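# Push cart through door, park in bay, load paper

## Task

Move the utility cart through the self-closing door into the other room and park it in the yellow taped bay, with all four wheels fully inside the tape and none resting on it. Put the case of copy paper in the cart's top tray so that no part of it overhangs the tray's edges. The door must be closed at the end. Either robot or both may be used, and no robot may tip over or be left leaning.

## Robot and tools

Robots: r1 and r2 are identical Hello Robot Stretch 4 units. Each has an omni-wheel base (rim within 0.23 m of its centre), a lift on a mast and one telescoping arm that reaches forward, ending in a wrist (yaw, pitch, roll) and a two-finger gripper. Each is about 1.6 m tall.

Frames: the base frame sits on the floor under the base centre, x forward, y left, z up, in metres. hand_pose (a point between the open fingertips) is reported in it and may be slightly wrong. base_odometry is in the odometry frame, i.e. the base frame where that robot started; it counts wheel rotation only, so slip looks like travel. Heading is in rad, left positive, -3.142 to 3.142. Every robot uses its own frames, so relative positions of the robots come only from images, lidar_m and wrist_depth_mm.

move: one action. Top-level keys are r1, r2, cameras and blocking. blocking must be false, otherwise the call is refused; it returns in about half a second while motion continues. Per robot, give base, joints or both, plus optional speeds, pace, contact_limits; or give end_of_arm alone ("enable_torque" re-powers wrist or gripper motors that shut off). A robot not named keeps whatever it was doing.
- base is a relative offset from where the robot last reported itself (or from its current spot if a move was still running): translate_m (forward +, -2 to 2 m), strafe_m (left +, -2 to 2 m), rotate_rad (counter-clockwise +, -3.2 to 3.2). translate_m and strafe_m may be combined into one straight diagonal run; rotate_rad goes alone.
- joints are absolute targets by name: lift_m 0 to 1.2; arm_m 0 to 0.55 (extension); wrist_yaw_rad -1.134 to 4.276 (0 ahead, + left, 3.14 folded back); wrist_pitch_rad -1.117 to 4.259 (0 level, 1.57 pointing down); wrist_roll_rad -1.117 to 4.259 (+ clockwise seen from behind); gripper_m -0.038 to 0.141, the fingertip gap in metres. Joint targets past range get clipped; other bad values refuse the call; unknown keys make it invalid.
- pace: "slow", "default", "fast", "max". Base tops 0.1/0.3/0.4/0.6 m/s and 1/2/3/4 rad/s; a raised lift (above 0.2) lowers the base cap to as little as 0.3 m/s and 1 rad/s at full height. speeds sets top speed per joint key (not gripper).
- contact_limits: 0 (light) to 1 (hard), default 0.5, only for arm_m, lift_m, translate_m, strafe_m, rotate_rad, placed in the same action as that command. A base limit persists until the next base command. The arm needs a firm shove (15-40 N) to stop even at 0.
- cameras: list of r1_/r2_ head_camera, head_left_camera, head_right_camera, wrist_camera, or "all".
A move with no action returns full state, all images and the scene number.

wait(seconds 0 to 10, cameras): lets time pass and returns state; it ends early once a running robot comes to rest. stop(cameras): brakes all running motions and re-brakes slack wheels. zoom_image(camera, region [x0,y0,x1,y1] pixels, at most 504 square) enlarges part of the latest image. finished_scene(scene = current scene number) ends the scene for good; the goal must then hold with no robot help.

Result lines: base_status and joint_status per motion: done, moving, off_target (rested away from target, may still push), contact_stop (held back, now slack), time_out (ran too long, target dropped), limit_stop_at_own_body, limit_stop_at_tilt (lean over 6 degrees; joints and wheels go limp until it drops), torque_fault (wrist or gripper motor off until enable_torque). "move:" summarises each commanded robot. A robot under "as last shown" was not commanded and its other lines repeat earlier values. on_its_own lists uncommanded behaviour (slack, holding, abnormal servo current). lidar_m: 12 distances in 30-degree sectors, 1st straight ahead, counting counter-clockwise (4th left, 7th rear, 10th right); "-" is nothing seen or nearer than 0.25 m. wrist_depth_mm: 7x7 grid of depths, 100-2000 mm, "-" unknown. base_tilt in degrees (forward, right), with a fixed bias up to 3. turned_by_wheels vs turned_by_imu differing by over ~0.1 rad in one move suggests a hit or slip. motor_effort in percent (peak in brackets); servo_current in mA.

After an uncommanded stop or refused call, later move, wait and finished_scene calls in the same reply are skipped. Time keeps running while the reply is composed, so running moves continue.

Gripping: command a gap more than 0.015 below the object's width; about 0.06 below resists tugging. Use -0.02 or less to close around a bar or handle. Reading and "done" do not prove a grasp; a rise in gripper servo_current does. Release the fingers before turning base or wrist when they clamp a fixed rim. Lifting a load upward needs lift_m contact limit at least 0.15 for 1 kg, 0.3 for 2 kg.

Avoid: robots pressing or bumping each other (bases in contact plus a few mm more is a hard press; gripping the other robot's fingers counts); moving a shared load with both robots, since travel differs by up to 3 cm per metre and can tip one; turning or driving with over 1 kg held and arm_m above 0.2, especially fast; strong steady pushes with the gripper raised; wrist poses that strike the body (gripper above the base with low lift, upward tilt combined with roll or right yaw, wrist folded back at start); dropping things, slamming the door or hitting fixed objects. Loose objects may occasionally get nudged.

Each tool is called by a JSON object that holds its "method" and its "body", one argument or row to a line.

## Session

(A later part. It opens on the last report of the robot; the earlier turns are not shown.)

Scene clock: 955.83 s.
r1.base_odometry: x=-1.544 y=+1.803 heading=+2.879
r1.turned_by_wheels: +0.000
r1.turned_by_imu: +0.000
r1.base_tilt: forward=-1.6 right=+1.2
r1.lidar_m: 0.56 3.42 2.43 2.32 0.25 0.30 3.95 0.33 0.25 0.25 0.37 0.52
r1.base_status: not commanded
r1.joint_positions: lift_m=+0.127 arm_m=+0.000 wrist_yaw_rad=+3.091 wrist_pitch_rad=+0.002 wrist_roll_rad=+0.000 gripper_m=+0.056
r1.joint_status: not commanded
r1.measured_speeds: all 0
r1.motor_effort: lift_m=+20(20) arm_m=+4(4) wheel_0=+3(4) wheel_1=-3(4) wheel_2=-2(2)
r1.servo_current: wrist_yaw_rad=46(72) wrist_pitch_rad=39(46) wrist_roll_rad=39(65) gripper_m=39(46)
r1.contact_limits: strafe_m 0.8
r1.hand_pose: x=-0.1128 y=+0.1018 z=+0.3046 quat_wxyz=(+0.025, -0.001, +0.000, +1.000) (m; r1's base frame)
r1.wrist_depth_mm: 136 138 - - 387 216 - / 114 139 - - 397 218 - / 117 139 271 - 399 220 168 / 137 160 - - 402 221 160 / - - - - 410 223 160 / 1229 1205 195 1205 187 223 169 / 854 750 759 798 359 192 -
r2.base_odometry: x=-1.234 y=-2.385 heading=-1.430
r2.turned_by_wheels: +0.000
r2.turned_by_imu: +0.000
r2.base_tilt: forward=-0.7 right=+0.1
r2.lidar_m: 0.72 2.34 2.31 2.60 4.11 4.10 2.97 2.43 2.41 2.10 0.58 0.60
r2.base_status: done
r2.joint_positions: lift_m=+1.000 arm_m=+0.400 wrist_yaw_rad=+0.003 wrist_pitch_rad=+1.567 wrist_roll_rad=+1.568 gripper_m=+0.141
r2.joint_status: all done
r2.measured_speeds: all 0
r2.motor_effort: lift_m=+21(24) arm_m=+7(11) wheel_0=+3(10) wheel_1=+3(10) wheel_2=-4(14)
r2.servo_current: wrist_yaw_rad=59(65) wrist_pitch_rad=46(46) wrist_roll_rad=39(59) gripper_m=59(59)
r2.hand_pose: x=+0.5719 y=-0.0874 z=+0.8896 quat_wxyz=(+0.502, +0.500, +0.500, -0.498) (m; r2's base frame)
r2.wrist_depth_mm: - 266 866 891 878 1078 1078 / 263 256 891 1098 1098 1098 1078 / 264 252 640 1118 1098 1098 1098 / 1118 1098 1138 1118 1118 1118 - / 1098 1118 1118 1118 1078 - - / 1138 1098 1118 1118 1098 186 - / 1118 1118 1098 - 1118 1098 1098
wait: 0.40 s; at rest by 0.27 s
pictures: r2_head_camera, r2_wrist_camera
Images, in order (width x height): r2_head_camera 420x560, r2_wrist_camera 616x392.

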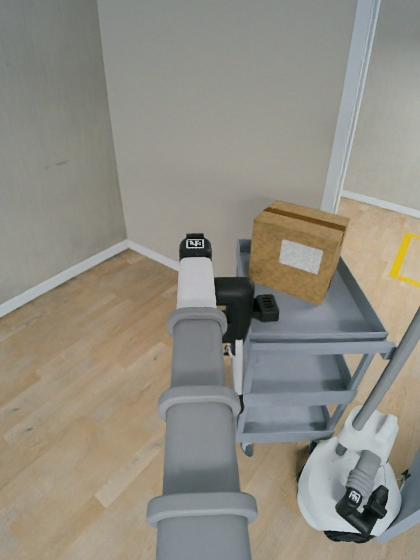

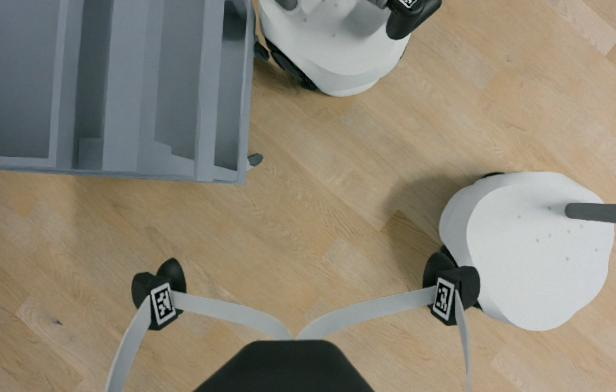

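{"method": "move", "body": {
  "blocking": false,
  "r2": {"base":{"strafe_m":-0.15,"translate_m":0.04},"joints":{"arm_m":0.5},"pace":"slow"}
}}

{"method": "wait", "body": {
  "seconds": 2.5
}}

{"method": "wait", "body": {
  "seconds": 0.4,
  "cameras": ["r2_wrist_camera"]
}}

Scene clock: 972.07 s.
move: r2 moving
r1: as last shown
r1.base_tilt: forward=-1.6 right=+1.3
r1.lidar_m: 0.57 3.43 2.42 2.32 0.25 0.31 3.92 0.33 0.25 0.25 0.37 0.49
r1.motor_effort: lift_m=+20(20) arm_m=+4(4) wheel_0=+3(3) wheel_1=-3(4) wheel_2=-2(2)
r1.servo_current: wrist_yaw_rad=46(65) wrist_pitch_rad=39(52) wrist_roll_rad=52(52) gripper_m=39(46)
r1.contact_limits: strafe_m 0.8
r1.wrist_depth_mm: 136 138 - - 387 216 - / 114 139 - - 397 217 - / 117 140 272 - 399 220 168 / 137 160 - - 407 222 160 / - - - - 410 223 160 / 1205 1229 194 1182 188 223 169 / 842 759 759 809 359 192 -
r2.base_odometry: x=-1.245 y=-2.391 heading=-1.431
r2.turned_by_wheels: +0.000
r2.turned_by_imu: +0.000
r2.base_tilt: forward=-0.7 right=+0.1
r2.lidar_m: 0.70 2.37 2.34 2.61 4.15 4.12 2.93 2.42 2.38 2.08 0.57 0.59
r2.base_status: translate_m moving; strafe_m moving
r2.joint_positions: lift_m=+1.000 arm_m=+0.412 wrist_yaw_rad=+0.003 wrist_pitch_rad=+1.567 wrist_roll_rad=+1.568 gripper_m=+0.141
r2.joint_status: arm_m moving
r2.measured_speeds: translate_m=+0.013 strafe_m=-0.049 rotate_rad=+0.003 lift_m=+0.000 arm_m=+0.049 wrist_yaw_rad=+0.000 wrist_pitch_rad=+0.000 wrist_roll_rad=+0.000
r2.motor_effort: lift_m=+21(21) arm_m=+7(11) wheel_0=+6(11) wheel_1=-8(9) wheel_2=-5(9)
r2.servo_current: wrist_yaw_rad=39(52) wrist_pitch_rad=39(46) wrist_roll_rad=39(52) gripper_m=52(52)
r2.hand_pose: x=+0.5846 y=-0.0874 z=+0.8896 quat_wxyz=(+0.502, +0.500, +0.500, -0.498) (m; r2's base frame)
r2.wrist_depth_mm: - 258 831 891 878 1078 1078 / - 264 640 1098 1098 1098 1098 / 258 272 640 1098 1078 1078 1098 / 1118 1118 1118 1098 1098 1098 - / 1118 1098 1118 1118 1098 - - / 1138 1138 1118 1118 1098 187 - / 1098 1118 1138 - 1098 1118 1118
pictures: none

Scene clock: 974.37 s.
earlier move: r2 done
r1.base_odometry: x=-1.544 y=+1.803 heading=+2.879
r1.turned_by_wheels: +0.000
r1.turned_by_imu: +0.000
r1.base_tilt: forward=-1.6 right=+1.3
r1.lidar_m: 0.43 0.64 2.38 2.32 0.25 0.30 3.94 0.36 0.25 0.25 0.36 0.42
r1.base_status: not commanded
r1.joint_positions: lift_m=+0.127 arm_m=+0.000 wrist_yaw_rad=+3.091 wrist_pitch_rad=+0.002 wrist_roll_rad=+0.000 gripper_m=+0.056
r1.joint_status: not commanded
r1.measured_speeds: all 0
r1.motor_effort: lift_m=+20(20) arm_m=+4(4) wheel_0=+3(4) wheel_1=-3(4) wheel_2=-2(2)
r1.servo_current: wrist_yaw_rad=52(65) wrist_pitch_rad=39(52) wrist_roll_rad=52(65) gripper_m=39(52)
r1.contact_limits: strafe_m 0.8
r1.hand_pose: x=-0.1128 y=+0.1018 z=+0.3046 quat_wxyz=(+0.025, -0.001, +0.000, +1.000) (m; r1's base frame)
r1.wrist_depth_mm: 137 138 - - 389 217 - / 113 139 - - 394 219 - / 117 139 272 - 399 219 168 / 137 160 - - 404 222 160 / - - - - 407 224 160 / 1229 1205 193 1182 188 223 169 / 842 750 759 820 357 191 -
r2.base_odometry: x=-1.376 y=-2.446 heading=-1.431
r2.turned_by_wheels: +0.000
r2.turned_by_imu: +0.000
r2.base_tilt: forward=-0.6 right=+0.0
r2.lidar_m: 0.64 2.43 2.40 2.70 4.26 4.25 2.91 2.34 2.31 1.93 0.45 0.45
r2.base_status: done
r2.joint_positions: lift_m=+1.000 arm_m=+0.500 wrist_yaw_rad=+0.003 wrist_pitch_rad=+1.567 wrist_roll_rad=+1.568 gripper_m=+0.141
r2.joint_status: all done
r2.measured_speeds: all 0
r2.motor_effort: lift_m=+21(21) arm_m=+7(14) wheel_0=+4(11) wheel_1=-6(9) wheel_2=-7(9)
r2.servo_current: wrist_yaw_rad=46(65) wrist_pitch_rad=46(52) wrist_roll_rad=59(72) gripper_m=46(59)
r2.hand_pose: x=+0.6719 y=-0.0874 z=+0.8896 quat_wxyz=(+0.502, +0.500, +0.500, -0.498) (m; r2's base frame)
r2.wrist_depth_mm: - - - 253 691 788 1078 / - - - 250 891 798 1078 / - - - 276 1098 1078 1098 / - - - 251 1098 1078 - / - - - 340 1098 1098 - / 303 191 196 252 1078 204 - / 278 273 278 - 1098 1118 1078
wait: 2.30 of 2.5 s (r2 has come to rest)
pictures: none

Scene clock: 974.77 s.
r1.base_odometry: x=-1.544 y=+1.803 heading=+2.879
r1.turned_by_wheels: +0.000
r1.turned_by_imu: +0.000
r1.base_tilt: forward=-1.6 right=+1.3
r1.lidar_m: 0.43 0.64 2.40 2.33 0.25 0.33 3.93 0.34 0.25 0.25 0.35 0.41
r1.base_status: not commanded
r1.joint_positions: lift_m=+0.127 arm_m=+0.000 wrist_yaw_rad=+3.091 wrist_pitch_rad=+0.002 wrist_roll_rad=+0.000 gripper_m=+0.056
r1.joint_status: not commanded
r1.measured_speeds: all 0
r1.motor_effort: lift_m=+20(20) arm_m=+4(4) wheel_0=+3(4) wheel_1=-3(4) wheel_2=-2(2)
r1.servo_current: wrist_yaw_rad=46(65) wrist_pitch_rad=39(52) wrist_roll_rad=72(65) gripper_m=39(52)
r1.contact_limits: strafe_m 0.8
r1.hand_pose: x=-0.1128 y=+0.1018 z=+0.3046 quat_wxyz=(+0.025, -0.001, +0.000, +1.000) (m; r1's base frame)
r1.wrist_depth_mm: 136 139 - - 389 217 - / 114 139 - - 394 219 - / 117 139 272 - 399 220 167 / 137 160 - - 407 222 160 / - - - - 407 222 160 / 1205 1205 193 1205 188 221 169 / 866 759 759 798 362 193 -
r2.base_odometry: x=-1.376 y=-2.446 heading=-1.431
r2.turned_by_wheels: +0.000
r2.turned_by_imu: +0.000
r2.base_tilt: forward=-0.7 right=+0.1
r2.lidar_m: 0.62 2.44 2.41 2.68 4.25 4.24 2.86 2.35 2.33 1.95 0.45 0.44
r2.base_status: done
r2.joint_positions: lift_m=+1.000 arm_m=+0.500 wrist_yaw_rad=+0.003 wrist_pitch_rad=+1.567 wrist_roll_rad=+1.568 gripper_m=+0.141
r2.joint_status: all done
r2.measured_speeds: all 0
r2.motor_effort: lift_m=+21(21) arm_m=+7(14) wheel_0=+4(11) wheel_1=-6(9) wheel_2=-7(9)
r2.servo_current: wrist_yaw_rad=39(65) wrist_pitch_rad=46(52) wrist_roll_rad=39(72) gripper_m=52(59)
r2.hand_pose: x=+0.6719 y=-0.0874 z=+0.8896 quat_wxyz=(+0.502, +0.500, +0.500, -0.498) (m; r2's base frame)
r2.wrist_depth_mm: - - - 253 691 788 1078 / - - - 249 891 798 1098 / - - - 276 1118 1078 1098 / - - - 251 1098 1098 - / - - - 340 1118 1098 - / 304 191 217 251 1098 204 - / 278 277 278 - 1118 1098 1098
wait: 0.40 s; at rest by 0.27 s
pictures: r2_wrist_camera
Images, in order (width x height): r2_wrist_camera 616x392.

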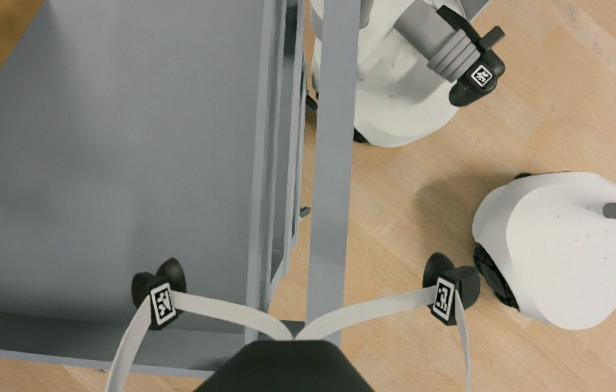

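{"method": "move", "body": {
  "blocking": false,
  "r2": {"joints":{"lift_m":0.91},"pace":"slow","contact_limits":{"lift_m":0.3}}
}}

{"method": "wait", "body": {
  "seconds": 1.5
}}

{"method": "move", "body": {
  "blocking": false,
  "r2": {"joints":{"gripper_m":0.02}}
}}

{"method": "wait", "body": {
  "seconds": 2,
  "cameras": ["r2_wrist_camera","r2_head_camera"]
}}

Scene clock: 980.63 s.
move: r2 moving
r1: as last shown
r1.lidar_m: 0.45 0.62 2.41 2.34 0.25 0.34 3.94 0.33 0.25 0.25 0.35 0.42
r1.motor_effort: lift_m=+20(20) arm_m=+4(4) wheel_0=+4(4) wheel_1=-4(4) wheel_2=-2(2)
r1.servo_current: wrist_yaw_rad=52(65) wrist_pitch_rad=39(46) wrist_roll_rad=46(65) gripper_m=39(46)
r1.contact_limits: strafe_m 0.8
r1.wrist_depth_mm: 136 138 - - 392 216 - / 113 139 - - 394 218 - / 117 139 271 - 399 220 168 / 137 160 - - 404 222 159 / - - - - 410 222 160 / 1182 1205 193 1182 187 223 169 / 854 759 759 798 359 193 -
r2.base_odometry: x=-1.376 y=-2.446 heading=-1.431
r2.turned_by_wheels: +0.000
r2.turned_by_imu: +0.000
r2.base_tilt: forward=-0.7 right=+0.1
r2.lidar_m: 0.65 2.44 2.42 2.71 4.26 4.24 2.88 2.33 2.31 1.96 0.45 0.46
r2.base_status: not commanded
r2.joint_positions: lift_m=+0.975 arm_m=+0.500 wrist_yaw_rad=+0.003 wrist_pitch_rad=+1.567 wrist_roll_rad=+1.568 gripper_m=+0.141
r2.joint_status: lift_m moving
r2.measured_speeds: translate_m=+0.000 strafe_m=+0.000 rotate_rad=+0.000 lift_m=-0.097 arm_m=+0.000 wrist_yaw_rad=+0.000 wrist_pitch_rad=+0.000 wrist_roll_rad=+0.000
r2.motor_effort: lift_m=+12(20) arm_m=+7(8) wheel_0=+4(4) wheel_1=-6(6) wheel_2=-6(7)
r2.servo_current: wrist_yaw_rad=52(59) wrist_pitch_rad=46(46) wrist_roll_rad=39(59) gripper_m=46(52)
r2.contact_limits: lift_m 0.3
r2.hand_pose: x=+0.6719 y=-0.0874 z=+0.8649 quat_wxyz=(+0.502, +0.500, +0.500, -0.498) (m; r2's base frame)
r2.wrist_depth_mm: - - - 549 661 707 1078 / - - - 227 866 759 1078 / - - - 228 931 1078 1078 / - - - 229 1078 1060 - / - - 229 554 1078 1078 - / - 190 216 229 1078 205 - / 256 257 264 - 1078 1098 1078
pictures: none

Scene clock: 981.77 s.
earlier move: r2 done
r1.base_odometry: x=-1.544 y=+1.803 heading=+2.879
r1.turned_by_wheels: +0.000
r1.turned_by_imu: +0.000
r1.base_tilt: forward=-1.6 right=+1.3
r1.lidar_m: 0.45 0.62 2.41 2.34 0.25 0.30 3.94 0.37 0.25 0.25 0.36 0.43
r1.base_status: not commanded
r1.joint_positions: lift_m=+0.127 arm_m=+0.000 wrist_yaw_rad=+3.091 wrist_pitch_rad=+0.002 wrist_roll_rad=+0.000 gripper_m=+0.056
r1.joint_status: not commanded
r1.measured_speeds: all 0
r1.motor_effort: lift_m=+20(20) arm_m=+4(4) wheel_0=+2(4) wheel_1=-2(4) wheel_2=-2(2)
r1.servo_current: wrist_yaw_rad=46(65) wrist_pitch_rad=46(52) wrist_roll_rad=46(72) gripper_m=39(46)
r1.contact_limits: strafe_m 0.8
r1.hand_pose: x=-0.1128 y=+0.1018 z=+0.3046 quat_wxyz=(+0.025, -0.001, +0.000, +1.000) (m; r1's base frame)
r1.wrist_depth_mm: 137 138 - - 389 216 - / 113 139 - - 394 218 - / 117 139 272 - 404 220 167 / 137 160 - - 404 223 160 / - - - - 410 224 160 / 1205 1182 193 1182 187 223 170 / 842 750 759 798 362 192 -
r2.base_odometry: x=-1.376 y=-2.446 heading=-1.431
r2.turned_by_wheels: +0.000
r2.turned_by_imu: +0.000
r2.base_tilt: forward=-0.7 right=+0.1
r2.lidar_m: 0.64 2.44 2.41 2.68 4.25 4.23 2.86 2.33 2.33 1.94 0.46 0.45
r2.base_status: not commanded
r2.joint_positions: lift_m=+0.911 arm_m=+0.500 wrist_yaw_rad=+0.002 wrist_pitch_rad=+1.567 wrist_roll_rad=+1.568 gripper_m=+0.141
r2.joint_status: all done
r2.measured_speeds: all 0
r2.motor_effort: lift_m=+5(20) arm_m=+7(8) wheel_0=+4(4) wheel_1=-5(6) wheel_2=-6(7)
r2.servo_current: wrist_yaw_rad=52(59) wrist_pitch_rad=39(46) wrist_roll_rad=46(59) gripper_m=52(59)
r2.contact_limits: lift_m 0.3
r2.hand_pose: x=+0.6719 y=-0.0874 z=+0.8009 quat_wxyz=(+0.502, +0.500, +0.500, -0.498) (m; r2's base frame)
r2.wrist_depth_mm: - - 171 167 603 603 991 / - - 180 167 809 798 1008 / - - 185 167 809 1025 1025 / - - 196 167 1008 1008 - / - - 198 168 1008 1008 - / - 189 173 168 195 931 - / - - 170 - 1025 1008 1008
wait: 1.13 of 1.5 s (r2 has come to rest)
pictures: none

Scene clock: 982.27 s.
move: r2 moving
r1: as last shown
r1.lidar_m: 0.45 0.60 2.41 2.36 0.25 0.32 3.94 0.33 0.25 0.25 0.37 0.42
r1.motor_effort: lift_m=+20(20) arm_m=+4(4) wheel_0=+2(2) wheel_1=-1(2) wheel_2=-2(2)
r1.servo_current: wrist_yaw_rad=52(72) wrist_pitch_rad=39(46) wrist_roll_rad=65(72) gripper_m=39(46)
r1.contact_limits: strafe_m 0.8
r1.wrist_depth_mm: 136 138 - - 389 216 - / 114 139 - - 394 218 - / 117 139 271 - 399 219 167 / 137 160 - - 407 222 160 / - - - - 407 223 160 / 1160 1182 193 1205 187 224 169 / 842 759 741 788 359 191 -
r2.base_odometry: x=-1.376 y=-2.446 heading=-1.431
r2.turned_by_wheels: +0.000
r2.turned_by_imu: +0.000
r2.base_tilt: forward=-0.7 right=+0.1
r2.lidar_m: 0.65 2.44 2.42 2.72 4.26 4.23 2.88 2.35 2.33 1.92 0.44 0.45
r2.base_status: not commanded
r2.joint_positions: lift_m=+0.911 arm_m=+0.500 wrist_yaw_rad=+0.002 wrist_pitch_rad=+1.567 wrist_roll_rad=+1.568 gripper_m=+0.130
r2.joint_status: gripper_m moving
r2.measured_speeds: all 0
r2.motor_effort: lift_m=+5(5) arm_m=+7(7) wheel_0=+3(4) wheel_1=-5(5) wheel_2=-6(7)
r2.servo_current: wrist_yaw_rad=46(52) wrist_pitch_rad=39(46) wrist_roll_rad=52(52) gripper_m=137(137)
r2.contact_limits: lift_m 0.3
r2.hand_pose: x=+0.6719 y=-0.0874 z=+0.8009 quat_wxyz=(+0.502, +0.500, +0.500, -0.498) (m; r2's base frame)
r2.wrist_depth_mm: - - 169 233 167 597 991 / - - 173 167 798 798 991 / - - 180 167 820 991 991 / - - 189 168 1008 1008 - / - - 193 168 1008 1008 - / - 191 180 169 195 904 - / - - 171 - 1025 1025 1008
pictures: none

Scene clock: 983.93 s.
earlier move: r2 done
r1.base_odometry: x=-1.544 y=+1.803 heading=+2.879
r1.turned_by_wheels: +0.000
r1.turned_by_imu: +0.000
r1.base_tilt: forward=-1.6 right=+1.3
r1.lidar_m: 0.44 0.62 2.41 2.32 0.25 0.32 3.92 0.32 0.25 0.25 0.35 0.43
r1.base_status: not commanded
r1.joint_positions: lift_m=+0.127 arm_m=+0.000 wrist_yaw_rad=+3.091 wrist_pitch_rad=+0.002 wrist_roll_rad=+0.000 gripper_m=+0.056
r1.joint_status: not commanded
r1.measured_speeds: all 0
r1.motor_effort: lift_m=+20(20) arm_m=+4(4) wheel_0=+2(2) wheel_1=-2(2) wheel_2=-2(2)
r1.servo_current: wrist_yaw_rad=52(72) wrist_pitch_rad=39(52) wrist_roll_rad=39(72) gripper_m=39(52)
r1.contact_limits: strafe_m 0.8
r1.hand_pose: x=-0.1128 y=+0.1018 z=+0.3046 quat_wxyz=(+0.025, -0.001, +0.000, +1.000) (m; r1's base frame)
r1.wrist_depth_mm: 136 138 - - 387 216 - / 114 139 - - 392 219 - / 117 139 272 - 399 220 167 / 137 160 - - 404 223 160 / - - - - 407 224 160 / 1205 1205 194 1205 188 223 169 / 854 759 759 788 359 192 -
r2.base_odometry: x=-1.376 y=-2.446 heading=-1.431
r2.turned_by_wheels: +0.000
r2.turned_by_imu: +0.000
r2.base_tilt: forward=-0.7 right=+0.1
r2.lidar_m: 0.64 2.44 2.41 2.71 4.26 4.24 2.89 2.34 2.33 1.95 0.43 0.46
r2.base_status: not commanded
r2.joint_positions: lift_m=+0.910 arm_m=+0.500 wrist_yaw_rad=+0.002 wrist_pitch_rad=+1.562 wrist_roll_rad=+1.569 gripper_m=+0.021
r2.joint_status: all done
r2.measured_speeds: all 0
r2.motor_effort: lift_m=+12(12) arm_m=+6(7) wheel_0=+3(4) wheel_1=-5(5) wheel_2=-5(7)
r2.servo_current: wrist_yaw_rad=59(65) wrist_pitch_rad=52(52) wrist_roll_rad=39(59) gripper_m=104(215)
r2.contact_limits: lift_m 0.3
r2.hand_pose: x=+0.6736 y=-0.0874 z=+0.8003 quat_wxyz=(+0.503, +0.501, +0.499, -0.497) (m; r2's base frame)
r2.wrist_depth_mm: - - 164 228 162 597 991 / - - 164 484 788 798 991 / - - 173 163 809 1025 991 / - - 178 163 1008 1008 - / - - 185 163 1008 1008 - / - 167 186 164 176 991 - / - - - - 1008 1008 1008
wait: 1.67 of 2 s (r2 has come to rest)
pictures: r2_head_camera, r2_wrist_camera
Images, in order (width x height): r2_head_camera 420x560, r2_wrist_camera 616x392.

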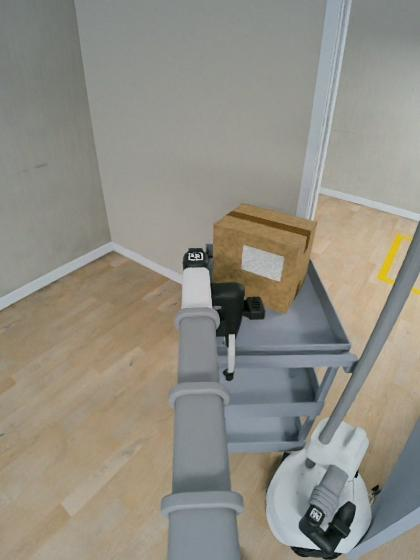

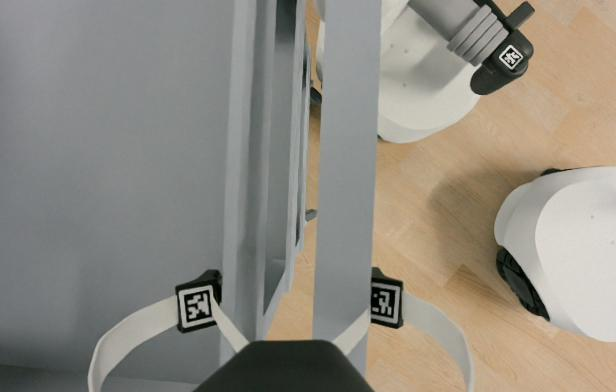

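{"method": "move", "body": {
  "blocking": false,
  "r2": {"base":{"translate_m":-0.62,"strafe_m":0.5},"pace":"slow"}
}}

{"method": "wait", "body": {
  "seconds": 4.5,
  "cameras": ["r2_head_camera"]
}}

{"method": "wait", "body": {
  "seconds": 4.5,
  "cameras": ["r1_head_camera","r2_head_left_camera","r2_head_camera","r2_wrist_camera"]
}}

Scene clock: 993.13 s.
move: r2 moving
r1: as last shown
r1.lidar_m: 0.45 0.62 2.40 2.34 0.25 0.30 3.96 0.34 0.25 0.25 0.35 0.43
r1.motor_effort: lift_m=+20(20) arm_m=+4(4) wheel_0=+2(2) wheel_1=-1(2) wheel_2=-2(2)
r1.servo_current: wrist_yaw_rad=59(72) wrist_pitch_rad=46(46) wrist_roll_rad=39(52) gripper_m=46(46)
r1.contact_limits: strafe_m 0.8
r1.wrist_depth_mm: 136 138 - - 387 216 - / 114 139 - - 397 218 - / 117 140 272 - 399 220 168 / 137 160 - - 402 223 160 / - - - - 410 222 160 / 1205 1205 194 1182 188 223 169 / 854 759 750 798 362 192 -
r2.base_odometry: x=-1.370 y=-2.435 heading=-1.432
r2.turned_by_wheels: -0.001
r2.turned_by_imu: -0.001
r2.base_tilt: forward=-0.6 right=+0.1
r2.lidar_m: 0.65 2.45 2.41 2.69 4.24 4.21 2.89 2.35 2.33 1.96 0.46 0.46
r2.base_status: translate_m moving; strafe_m moving
r2.joint_positions: lift_m=+0.910 arm_m=+0.500 wrist_yaw_rad=+0.002 wrist_pitch_rad=+1.561 wrist_roll_rad=+1.569 gripper_m=+0.021
r2.joint_status: not commanded
r2.measured_speeds: translate_m=-0.040 strafe_m=+0.032 rotate_rad=-0.003 lift_m=+0.000 arm_m=+0.000 wrist_yaw_rad=+0.000 wrist_pitch_rad=-0.011 wrist_roll_rad=+0.002
r2.motor_effort: lift_m=+13(13) arm_m=+2(6) wheel_0=-17(17) wheel_1=-2(4) wheel_2=+8(9)
r2.servo_current: wrist_yaw_rad=46(59) wrist_pitch_rad=52(59) wrist_roll_rad=46(59) gripper_m=104(104)
r2.contact_limits: lift_m 0.3
r2.hand_pose: x=+0.6739 y=-0.0874 z=+0.8002 quat_wxyz=(+0.503, +0.502, +0.498, -0.497) (m; r2's base frame)
r2.wrist_depth_mm: - - 169 163 162 603 1008 / - - 176 163 798 788 1008 / - - 181 163 798 991 991 / - - 188 163 991 991 - / - - 190 163 1008 976 - / - 161 184 164 174 1008 - / - 142 - - 1025 1008 991
pictures: none

Scene clock: 997.63 s.
earlier move: r2 moving
r1.base_odometry: x=-1.544 y=+1.803 heading=+2.879
r1.turned_by_wheels: +0.000
r1.turned_by_imu: +0.000
r1.base_tilt: forward=-1.6 right=+1.3
r1.lidar_m: 0.86 3.42 2.40 2.35 0.25 0.32 3.96 1.10 1.22 0.46 0.27 0.33
r1.base_status: not commanded
r1.joint_positions: lift_m=+0.127 arm_m=+0.000 wrist_yaw_rad=+3.091 wrist_pitch_rad=+0.002 wrist_roll_rad=+0.000 gripper_m=+0.056
r1.joint_status: not commanded
r1.measured_speeds: all 0
r1.motor_effort: lift_m=+20(20) arm_m=+4(4) wheel_0=+2(3) wheel_1=-1(2) wheel_2=-2(2)
r1.servo_current: wrist_yaw_rad=39(72) wrist_pitch_rad=39(52) wrist_roll_rad=52(72) gripper_m=46(46)
r1.contact_limits: strafe_m 0.8
r1.hand_pose: x=-0.1128 y=+0.1018 z=+0.3046 quat_wxyz=(+0.025, -0.001, +0.000, +1.000) (m; r1's base frame)
r1.wrist_depth_mm: 136 139 - - 389 218 - / 114 139 - - 394 219 - / 117 140 272 - 402 219 168 / 137 160 - - 404 222 159 / - - - - 410 222 160 / 1205 1205 193 1160 188 222 169 / 854 768 759 798 359 192 -
r2.base_odometry: x=-1.144 y=-2.057 heading=-1.429
r2.turned_by_wheels: +0.003
r2.turned_by_imu: +0.004
r2.base_tilt: forward=-0.7 right=+0.0
r2.lidar_m: 0.70 2.45 2.43 2.73 3.82 3.78 2.84 2.34 2.29 2.46 0.91 0.72
r2.base_status: translate_m moving; strafe_m moving
r2.joint_positions: lift_m=+0.910 arm_m=+0.500 wrist_yaw_rad=+0.006 wrist_pitch_rad=+1.558 wrist_roll_rad=+1.566 gripper_m=+0.021
r2.joint_status: not commanded
r2.measured_speeds: translate_m=-0.076 strafe_m=+0.063 rotate_rad=+0.005 lift_m=+0.000 arm_m=+0.000 wrist_yaw_rad=+0.000 wrist_pitch_rad=+0.000 wrist_roll_rad=+0.000
r2.motor_effort: lift_m=+13(14) arm_m=-3(6) wheel_0=-1(25) wheel_1=+8(9) wheel_2=+16(17)
r2.servo_current: wrist_yaw_rad=46(65) wrist_pitch_rad=59(72) wrist_roll_rad=39(65) gripper_m=98(104)
r2.contact_limits: lift_m 0.3
r2.hand_pose: x=+0.6752 y=-0.0874 z=+0.8002 quat_wxyz=(+0.506, +0.500, +0.500, -0.494) (m; r2's base frame)
r2.wrist_depth_mm: - 193 163 991 1008 976 976 / - 185 164 1025 1008 991 991 / - 177 164 1008 1008 976 991 / - - 191 164 1008 976 - / - - 191 164 1025 1008 - / - - 186 163 177 1008 - / - 149 - - - 1008 1008
wait: 4.50 s; no rest
pictures: r2_head_camera
Images, in order (width x height): r2_head_camera 420x560.

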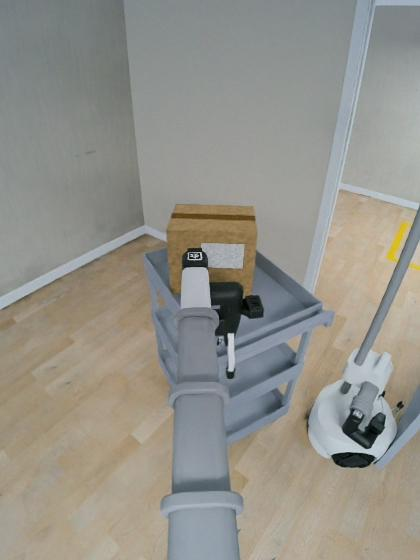

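Scene clock: 1001.80 s.
earlier move: r2 done
r1.base_odometry: x=-1.544 y=+1.803 heading=+2.879
r1.turned_by_wheels: +0.000
r1.turned_by_imu: +0.000
r1.base_tilt: forward=-1.6 right=+1.3
r1.lidar_m: 1.08 3.38 2.42 2.35 0.25 0.32 3.91 1.08 1.22 2.48 0.62 0.54
r1.base_status: not commanded
r1.joint_positions: lift_m=+0.127 arm_m=+0.000 wrist_yaw_rad=+3.091 wrist_pitch_rad=+0.002 wrist_roll_rad=+0.000 gripper_m=+0.056
r1.joint_status: not commanded
r1.measured_speeds: all 0
r1.motor_effort: lift_m=+20(20) arm_m=+4(4) wheel_0=+1(3) wheel_1=-1(2) wheel_2=-2(2)
r1.servo_current: wrist_yaw_rad=59(72) wrist_pitch_rad=39(52) wrist_roll_rad=46(72) gripper_m=39(46)
r1.contact_limits: strafe_m 0.8
r1.hand_pose: x=-0.1128 y=+0.1018 z=+0.3046 quat_wxyz=(+0.025, -0.001, +0.000, +1.000) (m; r1's base frame)
r1.wrist_depth_mm: 136 138 - - 389 216 - / 114 139 - - 397 218 - / 117 139 272 - 404 220 168 / 137 160 - - 404 222 160 / - - - - 410 223 160 / 1205 1205 193 1205 187 223 169 / 842 759 759 809 359 192 -
r2.base_odometry: x=-0.969 y=-1.762 heading=-1.429
r2.turned_by_wheels: +0.000
r2.turned_by_imu: +0.004
r2.base_tilt: forward=-0.7 right=+0.0
r2.lidar_m: 0.70 2.45 2.43 2.70 3.46 3.46 2.83 2.31 2.30 2.58 1.23 0.72
r2.base_status: done
r2.joint_positions: lift_m=+0.910 arm_m=+0.500 wrist_yaw_rad=+0.007 wrist_pitch_rad=+1.558 wrist_roll_rad=+1.565 gripper_m=+0.021
r2.joint_status: not commanded
r2.measured_speeds: all 0
r2.motor_effort: lift_m=+13(14) arm_m=-3(6) wheel_0=+2(25) wheel_1=+7(10) wheel_2=+12(18)
r2.servo_current: wrist_yaw_rad=59(65) wrist_pitch_rad=65(72) wrist_roll_rad=33(72) gripper_m=98(111)
r2.contact_limits: lift_m 0.3
r2.hand_pose: x=+0.6752 y=-0.0874 z=+0.8002 quat_wxyz=(+0.506, +0.500, +0.500, -0.494) (m; r2's base frame)
r2.wrist_depth_mm: - 193 163 1008 991 991 976 / - 186 164 1025 1008 1008 991 / - 177 163 1008 1008 1008 976 / - 166 193 164 1025 1025 - / - - 189 163 991 1008 - / - - 185 163 179 991 - / - 149 - - - 1008 1008
wait: 4.17 of 4.5 s (r2 has come to rest)
pictures: r1_head_camera, r2_head_camera, r2_head_left_camera, r2_wrist_camera
Images, in order (width x height): r1_head_camera 420x560, r2_head_camera 420x560, r2_head_left_camera 420x672, r2_wrist_camera 616x392.

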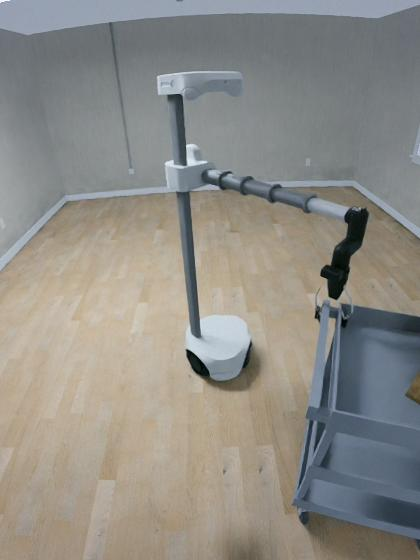

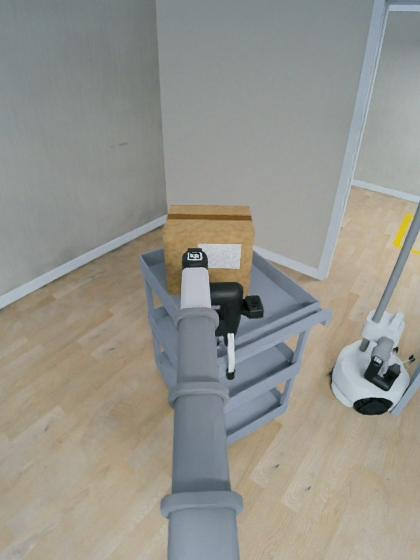

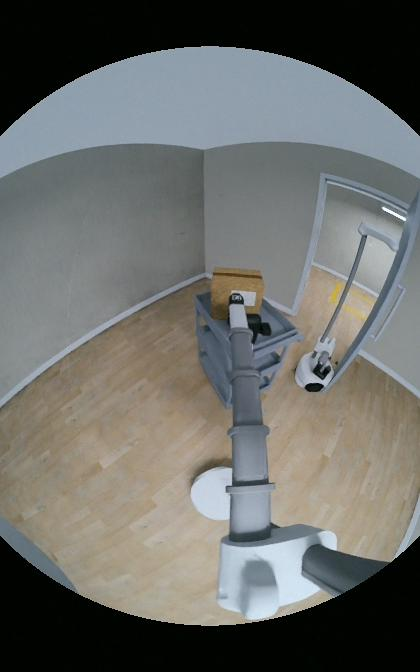

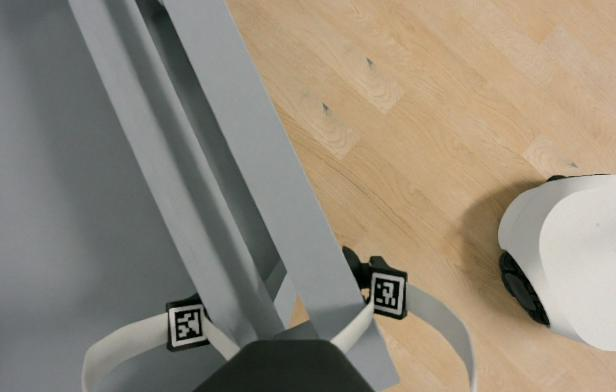

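{"method": "move", "body": {
  "blocking": false,
  "r2": {"joints":{"gripper_m":0.141}}
}}

{"method": "wait", "body": {
  "seconds": 4
}}

{"method": "move", "body": {
  "blocking": false,
  "r2": {"joints":{"lift_m":1.0,"wrist_yaw_rad":0,"wrist_pitch_rad":1.57}}
}}

{"method": "wait", "body": {
  "seconds": 1
}}

{"method": "move", "body": {
  "blocking": false,
  "r2": {"base":{"strafe_m":-0.16,"translate_m":0.06},"joints":{"wrist_roll_rad":2.0},"pace":"slow"}
}}

{"method": "wait", "body": {
  "seconds": 3
}}

{"method": "wait", "body": {
  "seconds": 0.3,
  "cameras": ["r2_wrist_camera"]
}}

Scene clock: 1012.90 s.
move: r2 moving
r1: as last shown
r1.lidar_m: 1.10 3.42 2.42 2.36 0.25 0.33 3.95 1.05 1.21 2.49 0.62 0.55
r1.motor_effort: lift_m=+20(20) arm_m=+4(4) wheel_0=+1(2) wheel_1=-1(1) wheel_2=-2(2)
r1.servo_current: wrist_yaw_rad=52(59) wrist_pitch_rad=39(52) wrist_roll_rad=52(59) gripper_m=46(46)
r1.contact_limits: strafe_m 0.8
r1.wrist_depth_mm: 136 138 - - 387 216 - / 114 138 - - 397 218 - / 117 140 271 - 402 220 167 / 137 160 - - 410 221 160 / - - - - 404 222 160 / 1205 1205 193 1205 187 224 170 / 854 759 750 798 359 193 -
r2.base_odometry: x=-0.969 y=-1.762 heading=-1.429
r2.turned_by_wheels: +0.000
r2.turned_by_imu: +0.000
r2.base_tilt: forward=-0.6 right=+0.1
r2.lidar_m: 0.68 2.44 2.42 2.71 3.45 3.45 2.84 2.33 2.30 2.57 1.22 0.74
r2.base_status: not commanded
r2.joint_positions: lift_m=+0.910 arm_m=+0.500 wrist_yaw_rad=+0.007 wrist_pitch_rad=+1.558 wrist_roll_rad=+1.565 gripper_m=+0.040
r2.joint_status: gripper_m moving
r2.measured_speeds: all 0
r2.motor_effort: lift_m=+13(13) arm_m=-4(4) wheel_0=+2(3) wheel_1=+8(8) wheel_2=+13(13)
r2.servo_current: wrist_yaw_rad=52(59) wrist_pitch_rad=65(72) wrist_roll_rad=46(59) gripper_m=59(91)
r2.contact_limits: lift_m 0.3
r2.hand_pose: x=+0.6752 y=-0.0874 z=+0.8002 quat_wxyz=(+0.506, +0.500, +0.500, -0.494) (m; r2's base frame)
r2.wrist_depth_mm: - 206 167 1008 1008 991 976 / - 186 166 1008 1008 1008 976 / - 177 167 1008 1025 991 991 / - - 197 167 1008 1008 - / - - 196 166 1008 991 - / - - 189 167 181 1008 - / - 139 - - - 1008 991
pictures: none

Scene clock: 1014.57 s.
earlier move: r2 done
r1.base_odometry: x=-1.544 y=+1.803 heading=+2.879
r1.turned_by_wheels: +0.000
r1.turned_by_imu: +0.000
r1.base_tilt: forward=-1.6 right=+1.3
r1.lidar_m: 1.11 3.44 2.42 2.35 0.25 0.31 3.96 1.07 1.22 2.48 0.61 0.55
r1.base_status: not commanded
r1.joint_positions: lift_m=+0.127 arm_m=+0.000 wrist_yaw_rad=+3.091 wrist_pitch_rad=+0.002 wrist_roll_rad=+0.000 gripper_m=+0.056
r1.joint_status: not commanded
r1.measured_speeds: all 0
r1.motor_effort: lift_m=+20(20) arm_m=+4(4) wheel_0=+1(2) wheel_1=-1(1) wheel_2=-2(2)
r1.servo_current: wrist_yaw_rad=52(65) wrist_pitch_rad=46(59) wrist_roll_rad=52(72) gripper_m=39(46)
r1.contact_limits: strafe_m 0.8
r1.hand_pose: x=-0.1128 y=+0.1018 z=+0.3046 quat_wxyz=(+0.025, -0.001, +0.000, +1.000) (m; r1's base frame)
r1.wrist_depth_mm: 136 138 - - 389 217 - / 114 139 - - 394 218 - / 117 140 271 - 399 220 168 / 137 160 - - 404 223 160 / - - - - 410 222 160 / 1182 1205 193 1205 188 222 169 / 854 759 750 809 362 193 -
r2.base_odometry: x=-0.969 y=-1.762 heading=-1.430
r2.turned_by_wheels: -0.001
r2.turned_by_imu: +0.000
r2.base_tilt: forward=-0.7 right=+0.0
r2.lidar_m: 0.69 2.46 2.44 2.72 3.45 3.42 2.85 2.31 2.31 2.58 1.25 0.71
r2.base_status: not commanded
r2.joint_positions: lift_m=+0.911 arm_m=+0.500 wrist_yaw_rad=+0.006 wrist_pitch_rad=+1.562 wrist_roll_rad=+1.565 gripper_m=+0.141
r2.joint_status: all done
r2.measured_speeds: all 0
r2.motor_effort: lift_m=+11(13) arm_m=-4(4) wheel_0=+2(3) wheel_1=+5(8) wheel_2=+8(13)
r2.servo_current: wrist_yaw_rad=65(65) wrist_pitch_rad=46(72) wrist_roll_rad=52(65) gripper_m=52(117)
r2.contact_limits: lift_m 0.3
r2.hand_pose: x=+0.6739 y=-0.0874 z=+0.8004 quat_wxyz=(+0.505, +0.499, +0.501, -0.495) (m; r2's base frame)
r2.wrist_depth_mm: - 206 169 1025 1008 1025 1008 / - 190 169 1042 1008 1025 1008 / - 186 170 1025 1008 1008 991 / - - 193 169 1025 1008 - / - - 195 169 1025 1008 - / - 177 191 169 190 1008 - / - - - - 991 1008 1008
wait: 1.67 of 4 s (r2 has come to rest)
pictures: none

Scene clock: 1015.07 s.
move: r2 moving
r1: as last shown
r1.lidar_m: 1.09 3.38 2.42 2.35 0.25 0.33 3.93 1.07 1.20 2.47 0.60 0.54
r1.motor_effort: lift_m=+20(20) arm_m=+4(4) wheel_0=+1(1) wheel_1=-1(1) wheel_2=-2(2)
r1.servo_current: wrist_yaw_rad=59(59) wrist_pitch_rad=39(46) wrist_roll_rad=46(59) gripper_m=46(52)
r1.contact_limits: strafe_m 0.8
r1.wrist_depth_mm: 136 138 - - 389 216 - / 114 139 - - 394 218 - / 117 140 272 - 402 220 167 / 137 160 - - 407 222 160 / - - - - 407 222 160 / 1182 1205 193 1182 187 224 169 / 866 750 750 798 359 193 -
r2.base_odometry: x=-0.969 y=-1.762 heading=-1.430
r2.turned_by_wheels: -0.001
r2.turned_by_imu: -0.001
r2.base_tilt: forward=-0.6 right=+0.1
r2.lidar_m: 0.63 2.46 2.43 2.69 3.47 3.45 2.83 2.34 2.30 2.60 1.24 0.72
r2.base_status: not commanded
r2.joint_positions: lift_m=+0.948 arm_m=+0.500 wrist_yaw_rad=+0.003 wrist_pitch_rad=+1.567 wrist_roll_rad=+1.568 gripper_m=+0.141
r2.joint_status: lift_m moving; wrist_yaw_rad moving; wrist_pitch_rad moving
r2.measured_speeds: translate_m=+0.000 strafe_m=+0.000 rotate_rad=+0.000 lift_m=+0.147 arm_m=+0.000 wrist_yaw_rad=-0.010 wrist_pitch_rad=+0.013 wrist_roll_rad=+0.001
r2.motor_effort: lift_m=+21(23) arm_m=-3(4) wheel_0=+1(2) wheel_1=+4(6) wheel_2=+3(8)
r2.servo_current: wrist_yaw_rad=7(85) wrist_pitch_rad=59(65) wrist_roll_rad=52(59) gripper_m=52(52)
r2.hand_pose: x=+0.6724 y=-0.0874 z=+0.8375 quat_wxyz=(+0.503, +0.500, +0.500, -0.497) (m; r2's base frame)
r2.wrist_depth_mm: - 218 1060 1042 1042 1042 1042 / - 211 193 1042 1042 1025 1025 / - 216 193 1042 1060 1042 1042 / - 195 204 1042 1060 1042 - / - - 216 194 1042 1042 - / - 189 196 195 1042 866 - / - - - - 1060 1060 1042
pictures: none

Scene clock: 1015.93 s.
earlier move: r2 done
r1.base_odometry: x=-1.544 y=+1.803 heading=+2.879
r1.turned_by_wheels: +0.000
r1.turned_by_imu: +0.000
r1.base_tilt: forward=-1.6 right=+1.3
r1.lidar_m: 1.08 3.43 2.41 2.33 0.25 0.30 3.94 1.09 1.23 2.47 0.60 0.54
r1.base_status: not commanded
r1.joint_positions: lift_m=+0.127 arm_m=+0.000 wrist_yaw_rad=+3.091 wrist_pitch_rad=+0.002 wrist_roll_rad=+0.000 gripper_m=+0.056
r1.joint_status: not commanded
r1.measured_speeds: all 0
r1.motor_effort: lift_m=+20(20) arm_m=+4(4) wheel_0=+2(2) wheel_1=-1(2) wheel_2=-2(2)
r1.servo_current: wrist_yaw_rad=33(65) wrist_pitch_rad=46(46) wrist_roll_rad=33(65) gripper_m=39(52)
r1.contact_limits: strafe_m 0.8
r1.hand_pose: x=-0.1128 y=+0.1018 z=+0.3046 quat_wxyz=(+0.025, -0.001, +0.000, +1.000) (m; r1's base frame)
r1.wrist_depth_mm: 136 138 - - 389 216 - / 114 139 - - 392 217 - / 117 139 272 - 404 220 168 / 137 160 - - 407 222 160 / - - - - 410 223 160 / 1205 1182 193 1205 188 223 170 / 866 759 759 788 364 192 -
r2.base_odometry: x=-0.969 y=-1.762 heading=-1.430
r2.turned_by_wheels: +0.000
r2.turned_by_imu: +0.000
r2.base_tilt: forward=-0.6 right=+0.1
r2.lidar_m: 0.63 2.43 2.44 2.72 3.46 3.45 2.83 2.33 2.28 2.56 1.22 0.73
r2.base_status: not commanded
r2.joint_positions: lift_m=+1.000 arm_m=+0.500 wrist_yaw_rad=+0.003 wrist_pitch_rad=+1.567 wrist_roll_rad=+1.568 gripper_m=+0.141
r2.joint_status: all done
r2.measured_speeds: all 0
r2.motor_effort: lift_m=+21(24) arm_m=-3(4) wheel_0=+2(2) wheel_1=+4(6) wheel_2=+3(8)
r2.servo_current: wrist_yaw_rad=46(85) wrist_pitch_rad=39(72) wrist_roll_rad=46(59) gripper_m=52(59)
r2.hand_pose: x=+0.6723 y=-0.0874 z=+0.8896 quat_wxyz=(+0.502, +0.500, +0.500, -0.498) (m; r2's base frame)
r2.wrist_depth_mm: - 273 251 1118 1098 1118 1098 / - 273 250 1098 1078 1078 1078 / - - 251 1078 1098 1078 1078 / - - 262 1098 1118 1098 - / - - 270 252 1098 1098 - / - 190 196 251 1098 204 - / - - 296 - 1138 1098 1098
wait: 0.87 of 1 s (r2 has come to rest)
pictures: none

Scene clock: 1016.43 s.
move: r2 moving
r1: as last shown
r1.lidar_m: 1.08 3.43 2.40 2.34 0.25 0.33 3.93 1.07 1.22 2.48 0.60 0.55
r1.motor_effort: lift_m=+20(20) arm_m=+4(4) wheel_0=+1(1) wheel_1=-1(2) wheel_2=-2(2)
r1.servo_current: wrist_yaw_rad=33(72) wrist_pitch_rad=46(46) wrist_roll_rad=39(59) gripper_m=39(46)
r1.contact_limits: strafe_m 0.8
r1.wrist_depth_mm: 136 139 - - 387 216 - / 114 139 - - 392 217 - / 117 140 271 - 402 220 168 / 137 160 - - 402 223 160 / - - - - 410 223 160 / 1229 1205 194 1182 188 223 169 / 854 759 759 798 359 193 -
r2.base_odometry: x=-0.980 y=-1.768 heading=-1.431
r2.turned_by_wheels: -0.001
r2.turned_by_imu: -0.001
r2.base_tilt: forward=-0.7 right=+0.0
r2.lidar_m: 0.64 2.46 2.43 2.72 3.49 3.46 2.81 2.32 2.30 2.57 1.23 0.73
r2.base_status: translate_m moving; strafe_m moving
r2.joint_positions: lift_m=+1.000 arm_m=+0.500 wrist_yaw_rad=+0.003 wrist_pitch_rad=+1.567 wrist_roll_rad=+1.916 gripper_m=+0.141
r2.joint_status: wrist_roll_rad moving
r2.measured_speeds: translate_m=+0.017 strafe_m=-0.047 rotate_rad=-0.001 lift_m=+0.000 arm_m=+0.000 wrist_yaw_rad=+0.000 wrist_pitch_rad=+0.000 wrist_roll_rad=+0.867
r2.motor_effort: lift_m=+21(21) arm_m=-3(4) wheel_0=+8(10) wheel_1=-8(9) wheel_2=-8(8)
r2.servo_current: wrist_yaw_rad=46(59) wrist_pitch_rad=46(46) wrist_roll_rad=33(78) gripper_m=52(52)
r2.hand_pose: x=+0.6723 y=-0.0874 z=+0.8896 quat_wxyz=(+0.408, +0.579, +0.407, -0.577) (m; r2's base frame)
r2.wrist_depth_mm: 253 1098 1098 1098 1118 1098 1078 / 278 253 1118 1118 1098 1078 1098 / - 254 1098 1098 1098 1078 - / - 265 252 1098 1078 1078 - / - - 268 252 1118 1098 1098 / - 189 216 251 285 1098 1118 / - - - - 1098 1098 1078
pictures: none

Scene clock: 1018.90 s.
earlier move: r2 done
r1.base_odometry: x=-1.544 y=+1.803 heading=+2.879
r1.turned_by_wheels: +0.000
r1.turned_by_imu: +0.000
r1.base_tilt: forward=-1.6 right=+1.2
r1.lidar_m: 0.91 3.41 2.43 2.34 0.25 0.33 3.93 1.08 1.22 2.47 0.59 0.54
r1.base_status: not commanded
r1.joint_positions: lift_m=+0.127 arm_m=+0.000 wrist_yaw_rad=+3.091 wrist_pitch_rad=+0.002 wrist_roll_rad=+0.000 gripper_m=+0.056
r1.joint_status: not commanded
r1.measured_speeds: all 0
r1.motor_effort: lift_m=+20(20) arm_m=+4(4) wheel_0=+1(2) wheel_1=-1(2) wheel_2=-2(2)
r1.servo_current: wrist_yaw_rad=46(72) wrist_pitch_rad=46(46) wrist_roll_rad=52(72) gripper_m=33(46)
r1.contact_limits: strafe_m 0.8
r1.hand_pose: x=-0.1128 y=+0.1018 z=+0.3046 quat_wxyz=(+0.025, -0.001, +0.000, +1.000) (m; r1's base frame)
r1.wrist_depth_mm: 136 138 - - 387 216 - / 114 139 - - 399 219 - / 117 140 272 - 399 219 168 / 137 160 - - 404 223 159 / - - - - 407 224 160 / 1182 1205 194 1182 187 223 170 / 854 750 759 788 359 193 -
r2.base_odometry: x=-1.118 y=-1.843 heading=-1.431
r2.turned_by_wheels: +0.000
r2.turned_by_imu: +0.001
r2.base_tilt: forward=-0.7 right=+0.1
r2.lidar_m: 0.56 0.82 2.52 2.81 3.62 3.58 2.73 2.27 2.21 2.48 1.15 0.78
r2.base_status: done
r2.joint_positions: lift_m=+1.000 arm_m=+0.500 wrist_yaw_rad=+0.003 wrist_pitch_rad=+1.567 wrist_roll_rad=+1.998 gripper_m=+0.141
r2.joint_status: all done
r2.measured_speeds: all 0
r2.motor_effort: lift_m=+21(21) arm_m=-3(4) wheel_0=+3(12) wheel_1=-6(9) wheel_2=-4(8)
r2.servo_current: wrist_yaw_rad=39(65) wrist_pitch_rad=46(46) wrist_roll_rad=46(78) gripper_m=46(59)
r2.hand_pose: x=+0.6723 y=-0.0874 z=+0.8896 quat_wxyz=(+0.384, +0.595, +0.383, -0.593) (m; r2's base frame)
r2.wrist_depth_mm: 904 904 1118 1098 1098 1098 1098 / 253 991 1098 1098 1078 1098 - / 279 253 1118 1118 1098 1098 - / 283 281 264 1118 1118 1098 - / - 262 252 960 1098 1078 1098 / - 189 253 251 878 1098 1098 / - - - - 251 1118 1118
wait: 2.47 of 3 s (r2 has come to rest)
pictures: none

Scene clock: 1019.20 s.
r1.base_odometry: x=-1.544 y=+1.803 heading=+2.879
r1.turned_by_wheels: +0.000
r1.turned_by_imu: +0.000
r1.base_tilt: forward=-1.6 right=+1.3
r1.lidar_m: 0.93 3.43 2.45 2.34 0.25 0.33 3.93 1.08 1.23 2.47 0.62 0.55
r1.base_status: not commanded
r1.joint_positions: lift_m=+0.127 arm_m=+0.000 wrist_yaw_rad=+3.091 wrist_pitch_rad=+0.002 wrist_roll_rad=+0.000 gripper_m=+0.056
r1.joint_status: not commanded
r1.measured_speeds: all 0
r1.motor_effort: lift_m=+20(20) arm_m=+4(4) wheel_0=+1(2) wheel_1=-1(2) wheel_2=-2(2)
r1.servo_current: wrist_yaw_rad=65(72) wrist_pitch_rad=46(46) wrist_roll_rad=52(72) gripper_m=39(46)
r1.contact_limits: strafe_m 0.8
r1.hand_pose: x=-0.1128 y=+0.1018 z=+0.3046 quat_wxyz=(+0.025, -0.001, +0.000, +1.000) (m; r1's base frame)
r1.wrist_depth_mm: 136 138 - - 389 217 - / 114 139 - - 394 217 - / 117 139 272 - 399 220 167 / 137 160 - - 410 222 160 / - - - - 407 223 160 / 1182 1182 193 1182 188 224 170 / 854 759 759 820 359 192 -
r2.base_odometry: x=-1.118 y=-1.843 heading=-1.431
r2.turned_by_wheels: +0.000
r2.turned_by_imu: +0.000
r2.base_tilt: forward=-0.7 right=+0.1
r2.lidar_m: 0.58 0.80 2.53 2.84 3.59 3.59 2.73 2.22 2.22 2.48 1.18 0.78
r2.base_status: done
r2.joint_positions: lift_m=+1.000 arm_m=+0.500 wrist_yaw_rad=+0.003 wrist_pitch_rad=+1.567 wrist_roll_rad=+1.998 gripper_m=+0.141
r2.joint_status: all done
r2.measured_speeds: all 0
r2.motor_effort: lift_m=+21(21) arm_m=-4(4) wheel_0=+3(12) wheel_1=-5(9) wheel_2=-4(8)
r2.servo_current: wrist_yaw_rad=46(65) wrist_pitch_rad=46(46) wrist_roll_rad=26(78) gripper_m=52(59)
r2.hand_pose: x=+0.6723 y=-0.0874 z=+0.8896 quat_wxyz=(+0.384, +0.595, +0.383, -0.593) (m; r2's base frame)
r2.wrist_depth_mm: 904 904 1118 1098 1078 1078 1078 / 254 1025 1118 1098 1078 1078 - / 278 253 1118 1098 1098 1098 - / 283 282 263 1098 1098 1098 - / - 262 252 960 1118 1098 1098 / - 190 253 252 891 1078 1078 / - - - - 251 1098 1098
wait: 0.30 s; at rest by 0.27 s
pictures: r2_wrist_camera
Images, in order (width x height): r2_wrist_camera 616x392.

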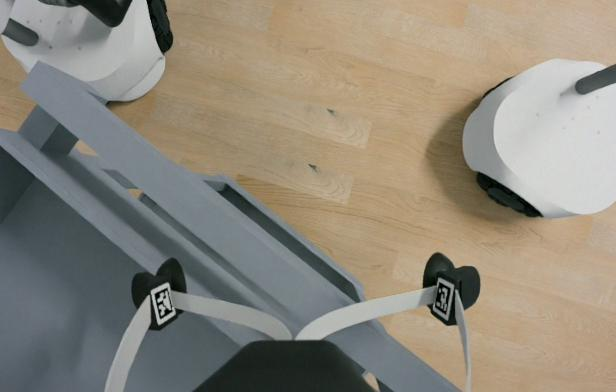

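{"method": "move", "body": {
  "blocking": false,
  "r2": {"base":{"strafe_m":-0.084,"translate_m":0.05},"joints":{"wrist_roll_rad":1.1},"pace":"slow"}
}}

{"method": "wait", "body": {
  "seconds": 2.5
}}

{"method": "wait", "body": {
  "seconds": 0.3,
  "cameras": ["r2_wrist_camera"]
}}

Scene clock: 1027.40 s.
move: r2 moving
r1: as last shown
r1.lidar_m: 0.82 3.40 2.41 2.32 0.25 0.32 3.94 1.09 1.21 2.46 0.61 0.52
r1.motor_effort: lift_m=+20(20) arm_m=+4(4) wheel_0=+1(1) wheel_1=-1(1) wheel_2=-2(2)
r1.servo_current: wrist_yaw_rad=52(65) wrist_pitch_rad=39(52) wrist_roll_rad=39(52) gripper_m=46(46)
r1.contact_limits: strafe_m 0.8
r1.wrist_depth_mm: 136 139 - - 389 216 - / 113 139 - - 394 220 - / 118 139 273 - 399 221 168 / 137 160 - - 404 222 159 / - - - - 407 223 160 / 1205 1205 194 1205 187 223 169 / 854 750 759 798 359 192 -
r2.base_odometry: x=-1.128 y=-1.851 heading=-1.431
r2.turned_by_wheels: -0.001
r2.turned_by_imu: +0.000
r2.base_tilt: forward=-0.7 right=+0.1
r2.lidar_m: 0.57 0.79 2.51 2.82 3.63 3.61 2.73 2.23 2.20 2.51 1.14 0.76
r2.base_status: translate_m moving; strafe_m moving
r2.joint_positions: lift_m=+1.000 arm_m=+0.500 wrist_yaw_rad=+0.003 wrist_pitch_rad=+1.567 wrist_roll_rad=+1.587 gripper_m=+0.141
r2.joint_status: wrist_roll_rad moving
r2.measured_speeds: translate_m=+0.024 strafe_m=-0.042 rotate_rad=-0.003 lift_m=+0.000 arm_m=+0.000 wrist_yaw_rad=+0.000 wrist_pitch_rad=+0.000 wrist_roll_rad=-1.734
r2.motor_effort: lift_m=+21(21) arm_m=-4(4) wheel_0=+4(10) wheel_1=-5(8) wheel_2=-7(8)
r2.servo_current: wrist_yaw_rad=46(59) wrist_pitch_rad=39(46) wrist_roll_rad=59(111) gripper_m=52(59)
r2.hand_pose: x=+0.6723 y=-0.0874 z=+0.8896 quat_wxyz=(+0.498, +0.504, +0.496, -0.502) (m; r2's base frame)
r2.wrist_depth_mm: 1138 252 1060 1078 1118 1098 1078 / 287 265 1098 1078 1098 1078 1098 / - 278 252 1118 1098 1078 1078 / - 256 253 1118 1118 1118 - / - - 257 1098 1098 1098 - / - 190 252 251 1118 204 1098 / - - - - 1118 1118 1118
pictures: none

Scene clock: 1029.17 s.
earlier move: r2 done
r1.base_odometry: x=-1.544 y=+1.803 heading=+2.879
r1.turned_by_wheels: +0.000
r1.turned_by_imu: +0.000
r1.base_tilt: forward=-1.6 right=+1.3
r1.lidar_m: 0.67 1.15 2.41 2.36 0.25 0.31 3.93 1.06 1.20 2.49 0.62 0.53
r1.base_status: not commanded
r1.joint_positions: lift_m=+0.127 arm_m=+0.000 wrist_yaw_rad=+3.091 wrist_pitch_rad=+0.002 wrist_roll_rad=+0.000 gripper_m=+0.056
r1.joint_status: not commanded
r1.measured_speeds: all 0
r1.motor_effort: lift_m=+20(20) arm_m=+4(4) wheel_0=+1(2) wheel_1=-1(1) wheel_2=-2(2)
r1.servo_current: wrist_yaw_rad=46(78) wrist_pitch_rad=33(52) wrist_roll_rad=46(78) gripper_m=39(52)
r1.contact_limits: strafe_m 0.8
r1.hand_pose: x=-0.1128 y=+0.1018 z=+0.3046 quat_wxyz=(+0.025, -0.001, +0.000, +1.000) (m; r1's base frame)
r1.wrist_depth_mm: 136 139 - - 392 216 - / 114 139 - - 394 218 - / 117 140 272 - 399 220 168 / 137 160 - - 407 224 160 / - - - - 407 222 160 / 1182 1182 194 1205 187 223 169 / 854 750 759 788 359 193 -
r2.base_odometry: x=-1.195 y=-1.904 heading=-1.431
r2.turned_by_wheels: +0.000
r2.turned_by_imu: +0.000
r2.base_tilt: forward=-0.7 right=+0.1
r2.lidar_m: 0.57 0.57 2.56 2.86 3.71 3.69 2.68 2.19 2.18 2.44 1.08 0.78
r2.base_status: done
r2.joint_positions: lift_m=+1.000 arm_m=+0.500 wrist_yaw_rad=+0.003 wrist_pitch_rad=+1.567 wrist_roll_rad=+1.102 gripper_m=+0.141
r2.joint_status: all done
r2.measured_speeds: all 0
r2.motor_effort: lift_m=+21(21) arm_m=-4(4) wheel_0=+4(10) wheel_1=-4(8) wheel_2=-6(10)
r2.servo_current: wrist_yaw_rad=39(59) wrist_pitch_rad=46(46) wrist_roll_rad=52(111) gripper_m=52(59)
r2.hand_pose: x=+0.6723 y=-0.0874 z=+0.8896 quat_wxyz=(+0.604, +0.370, +0.602, -0.369) (m; r2's base frame)
r2.wrist_depth_mm: 1118 1098 1118 1078 1060 1098 1098 / 303 282 276 250 1078 1098 1060 / - - 274 250 1098 1098 1098 / - - 272 251 1098 1098 1078 / - - 272 252 1138 1098 1098 / - 189 253 252 1098 184 - / - - - - 1098 - -
wait: 1.77 of 2.5 s (r2 has come to rest)
pictures: none

Scene clock: 1029.47 s.
r1.base_odometry: x=-1.544 y=+1.803 heading=+2.879
r1.turned_by_wheels: +0.000
r1.turned_by_imu: +0.000
r1.base_tilt: forward=-1.6 right=+1.3
r1.lidar_m: 0.70 1.14 2.38 2.35 0.25 0.31 3.94 1.09 1.22 2.47 0.60 0.54
r1.base_status: not commanded
r1.joint_positions: lift_m=+0.127 arm_m=+0.000 wrist_yaw_rad=+3.091 wrist_pitch_rad=+0.002 wrist_roll_rad=+0.000 gripper_m=+0.056
r1.joint_status: not commanded
r1.measured_speeds: all 0
r1.motor_effort: lift_m=+20(20) arm_m=+4(4) wheel_0=+1(2) wheel_1=-1(1) wheel_2=-2(2)
r1.servo_current: wrist_yaw_rad=52(78) wrist_pitch_rad=39(52) wrist_roll_rad=59(78) gripper_m=46(52)
r1.contact_limits: strafe_m 0.8
r1.hand_pose: x=-0.1128 y=+0.1018 z=+0.3046 quat_wxyz=(+0.025, -0.001, +0.000, +1.000) (m; r1's base frame)
r1.wrist_depth_mm: 136 138 - - 392 216 - / 113 139 - - 397 220 - / 117 140 272 - 399 219 168 / 137 160 - - 407 223 160 / - - - - 407 223 160 / 1205 1229 193 1205 189 222 169 / 842 750 750 788 359 192 -
r2.base_odometry: x=-1.195 y=-1.904 heading=-1.431
r2.turned_by_wheels: +0.000
r2.turned_by_imu: +0.000
r2.base_tilt: forward=-0.7 right=+0.1
r2.lidar_m: 0.55 0.56 2.55 2.84 3.69 3.67 2.69 2.19 2.18 2.46 1.12 0.75
r2.base_status: done
r2.joint_positions: lift_m=+1.000 arm_m=+0.500 wrist_yaw_rad=+0.003 wrist_pitch_rad=+1.567 wrist_roll_rad=+1.102 gripper_m=+0.141
r2.joint_status: all done
r2.measured_speeds: all 0
r2.motor_effort: lift_m=+21(21) arm_m=-3(4) wheel_0=+5(10) wheel_1=-3(8) wheel_2=-6(10)
r2.servo_current: wrist_yaw_rad=46(59) wrist_pitch_rad=46(46) wrist_roll_rad=46(111) gripper_m=46(59)
r2.hand_pose: x=+0.6723 y=-0.0874 z=+0.8896 quat_wxyz=(+0.604, +0.370, +0.602, -0.369) (m; r2's base frame)
r2.wrist_depth_mm: 1098 1138 1118 1078 1078 1078 1098 / 301 283 276 249 1098 1098 1078 / - - 274 250 1098 1098 1060 / - - 272 250 1098 1098 1098 / - - 272 251 1098 1098 1098 / - 190 252 252 1098 185 - / - - - - 1078 - -
wait: 0.30 s; at rest by 0.27 s
pictures: r2_wrist_camera
Images, in order (width x height): r2_wrist_camera 616x392.

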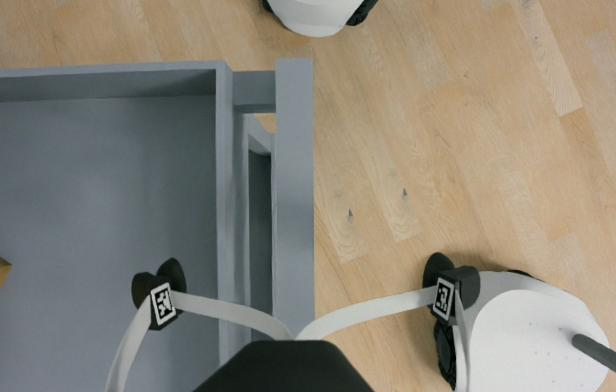

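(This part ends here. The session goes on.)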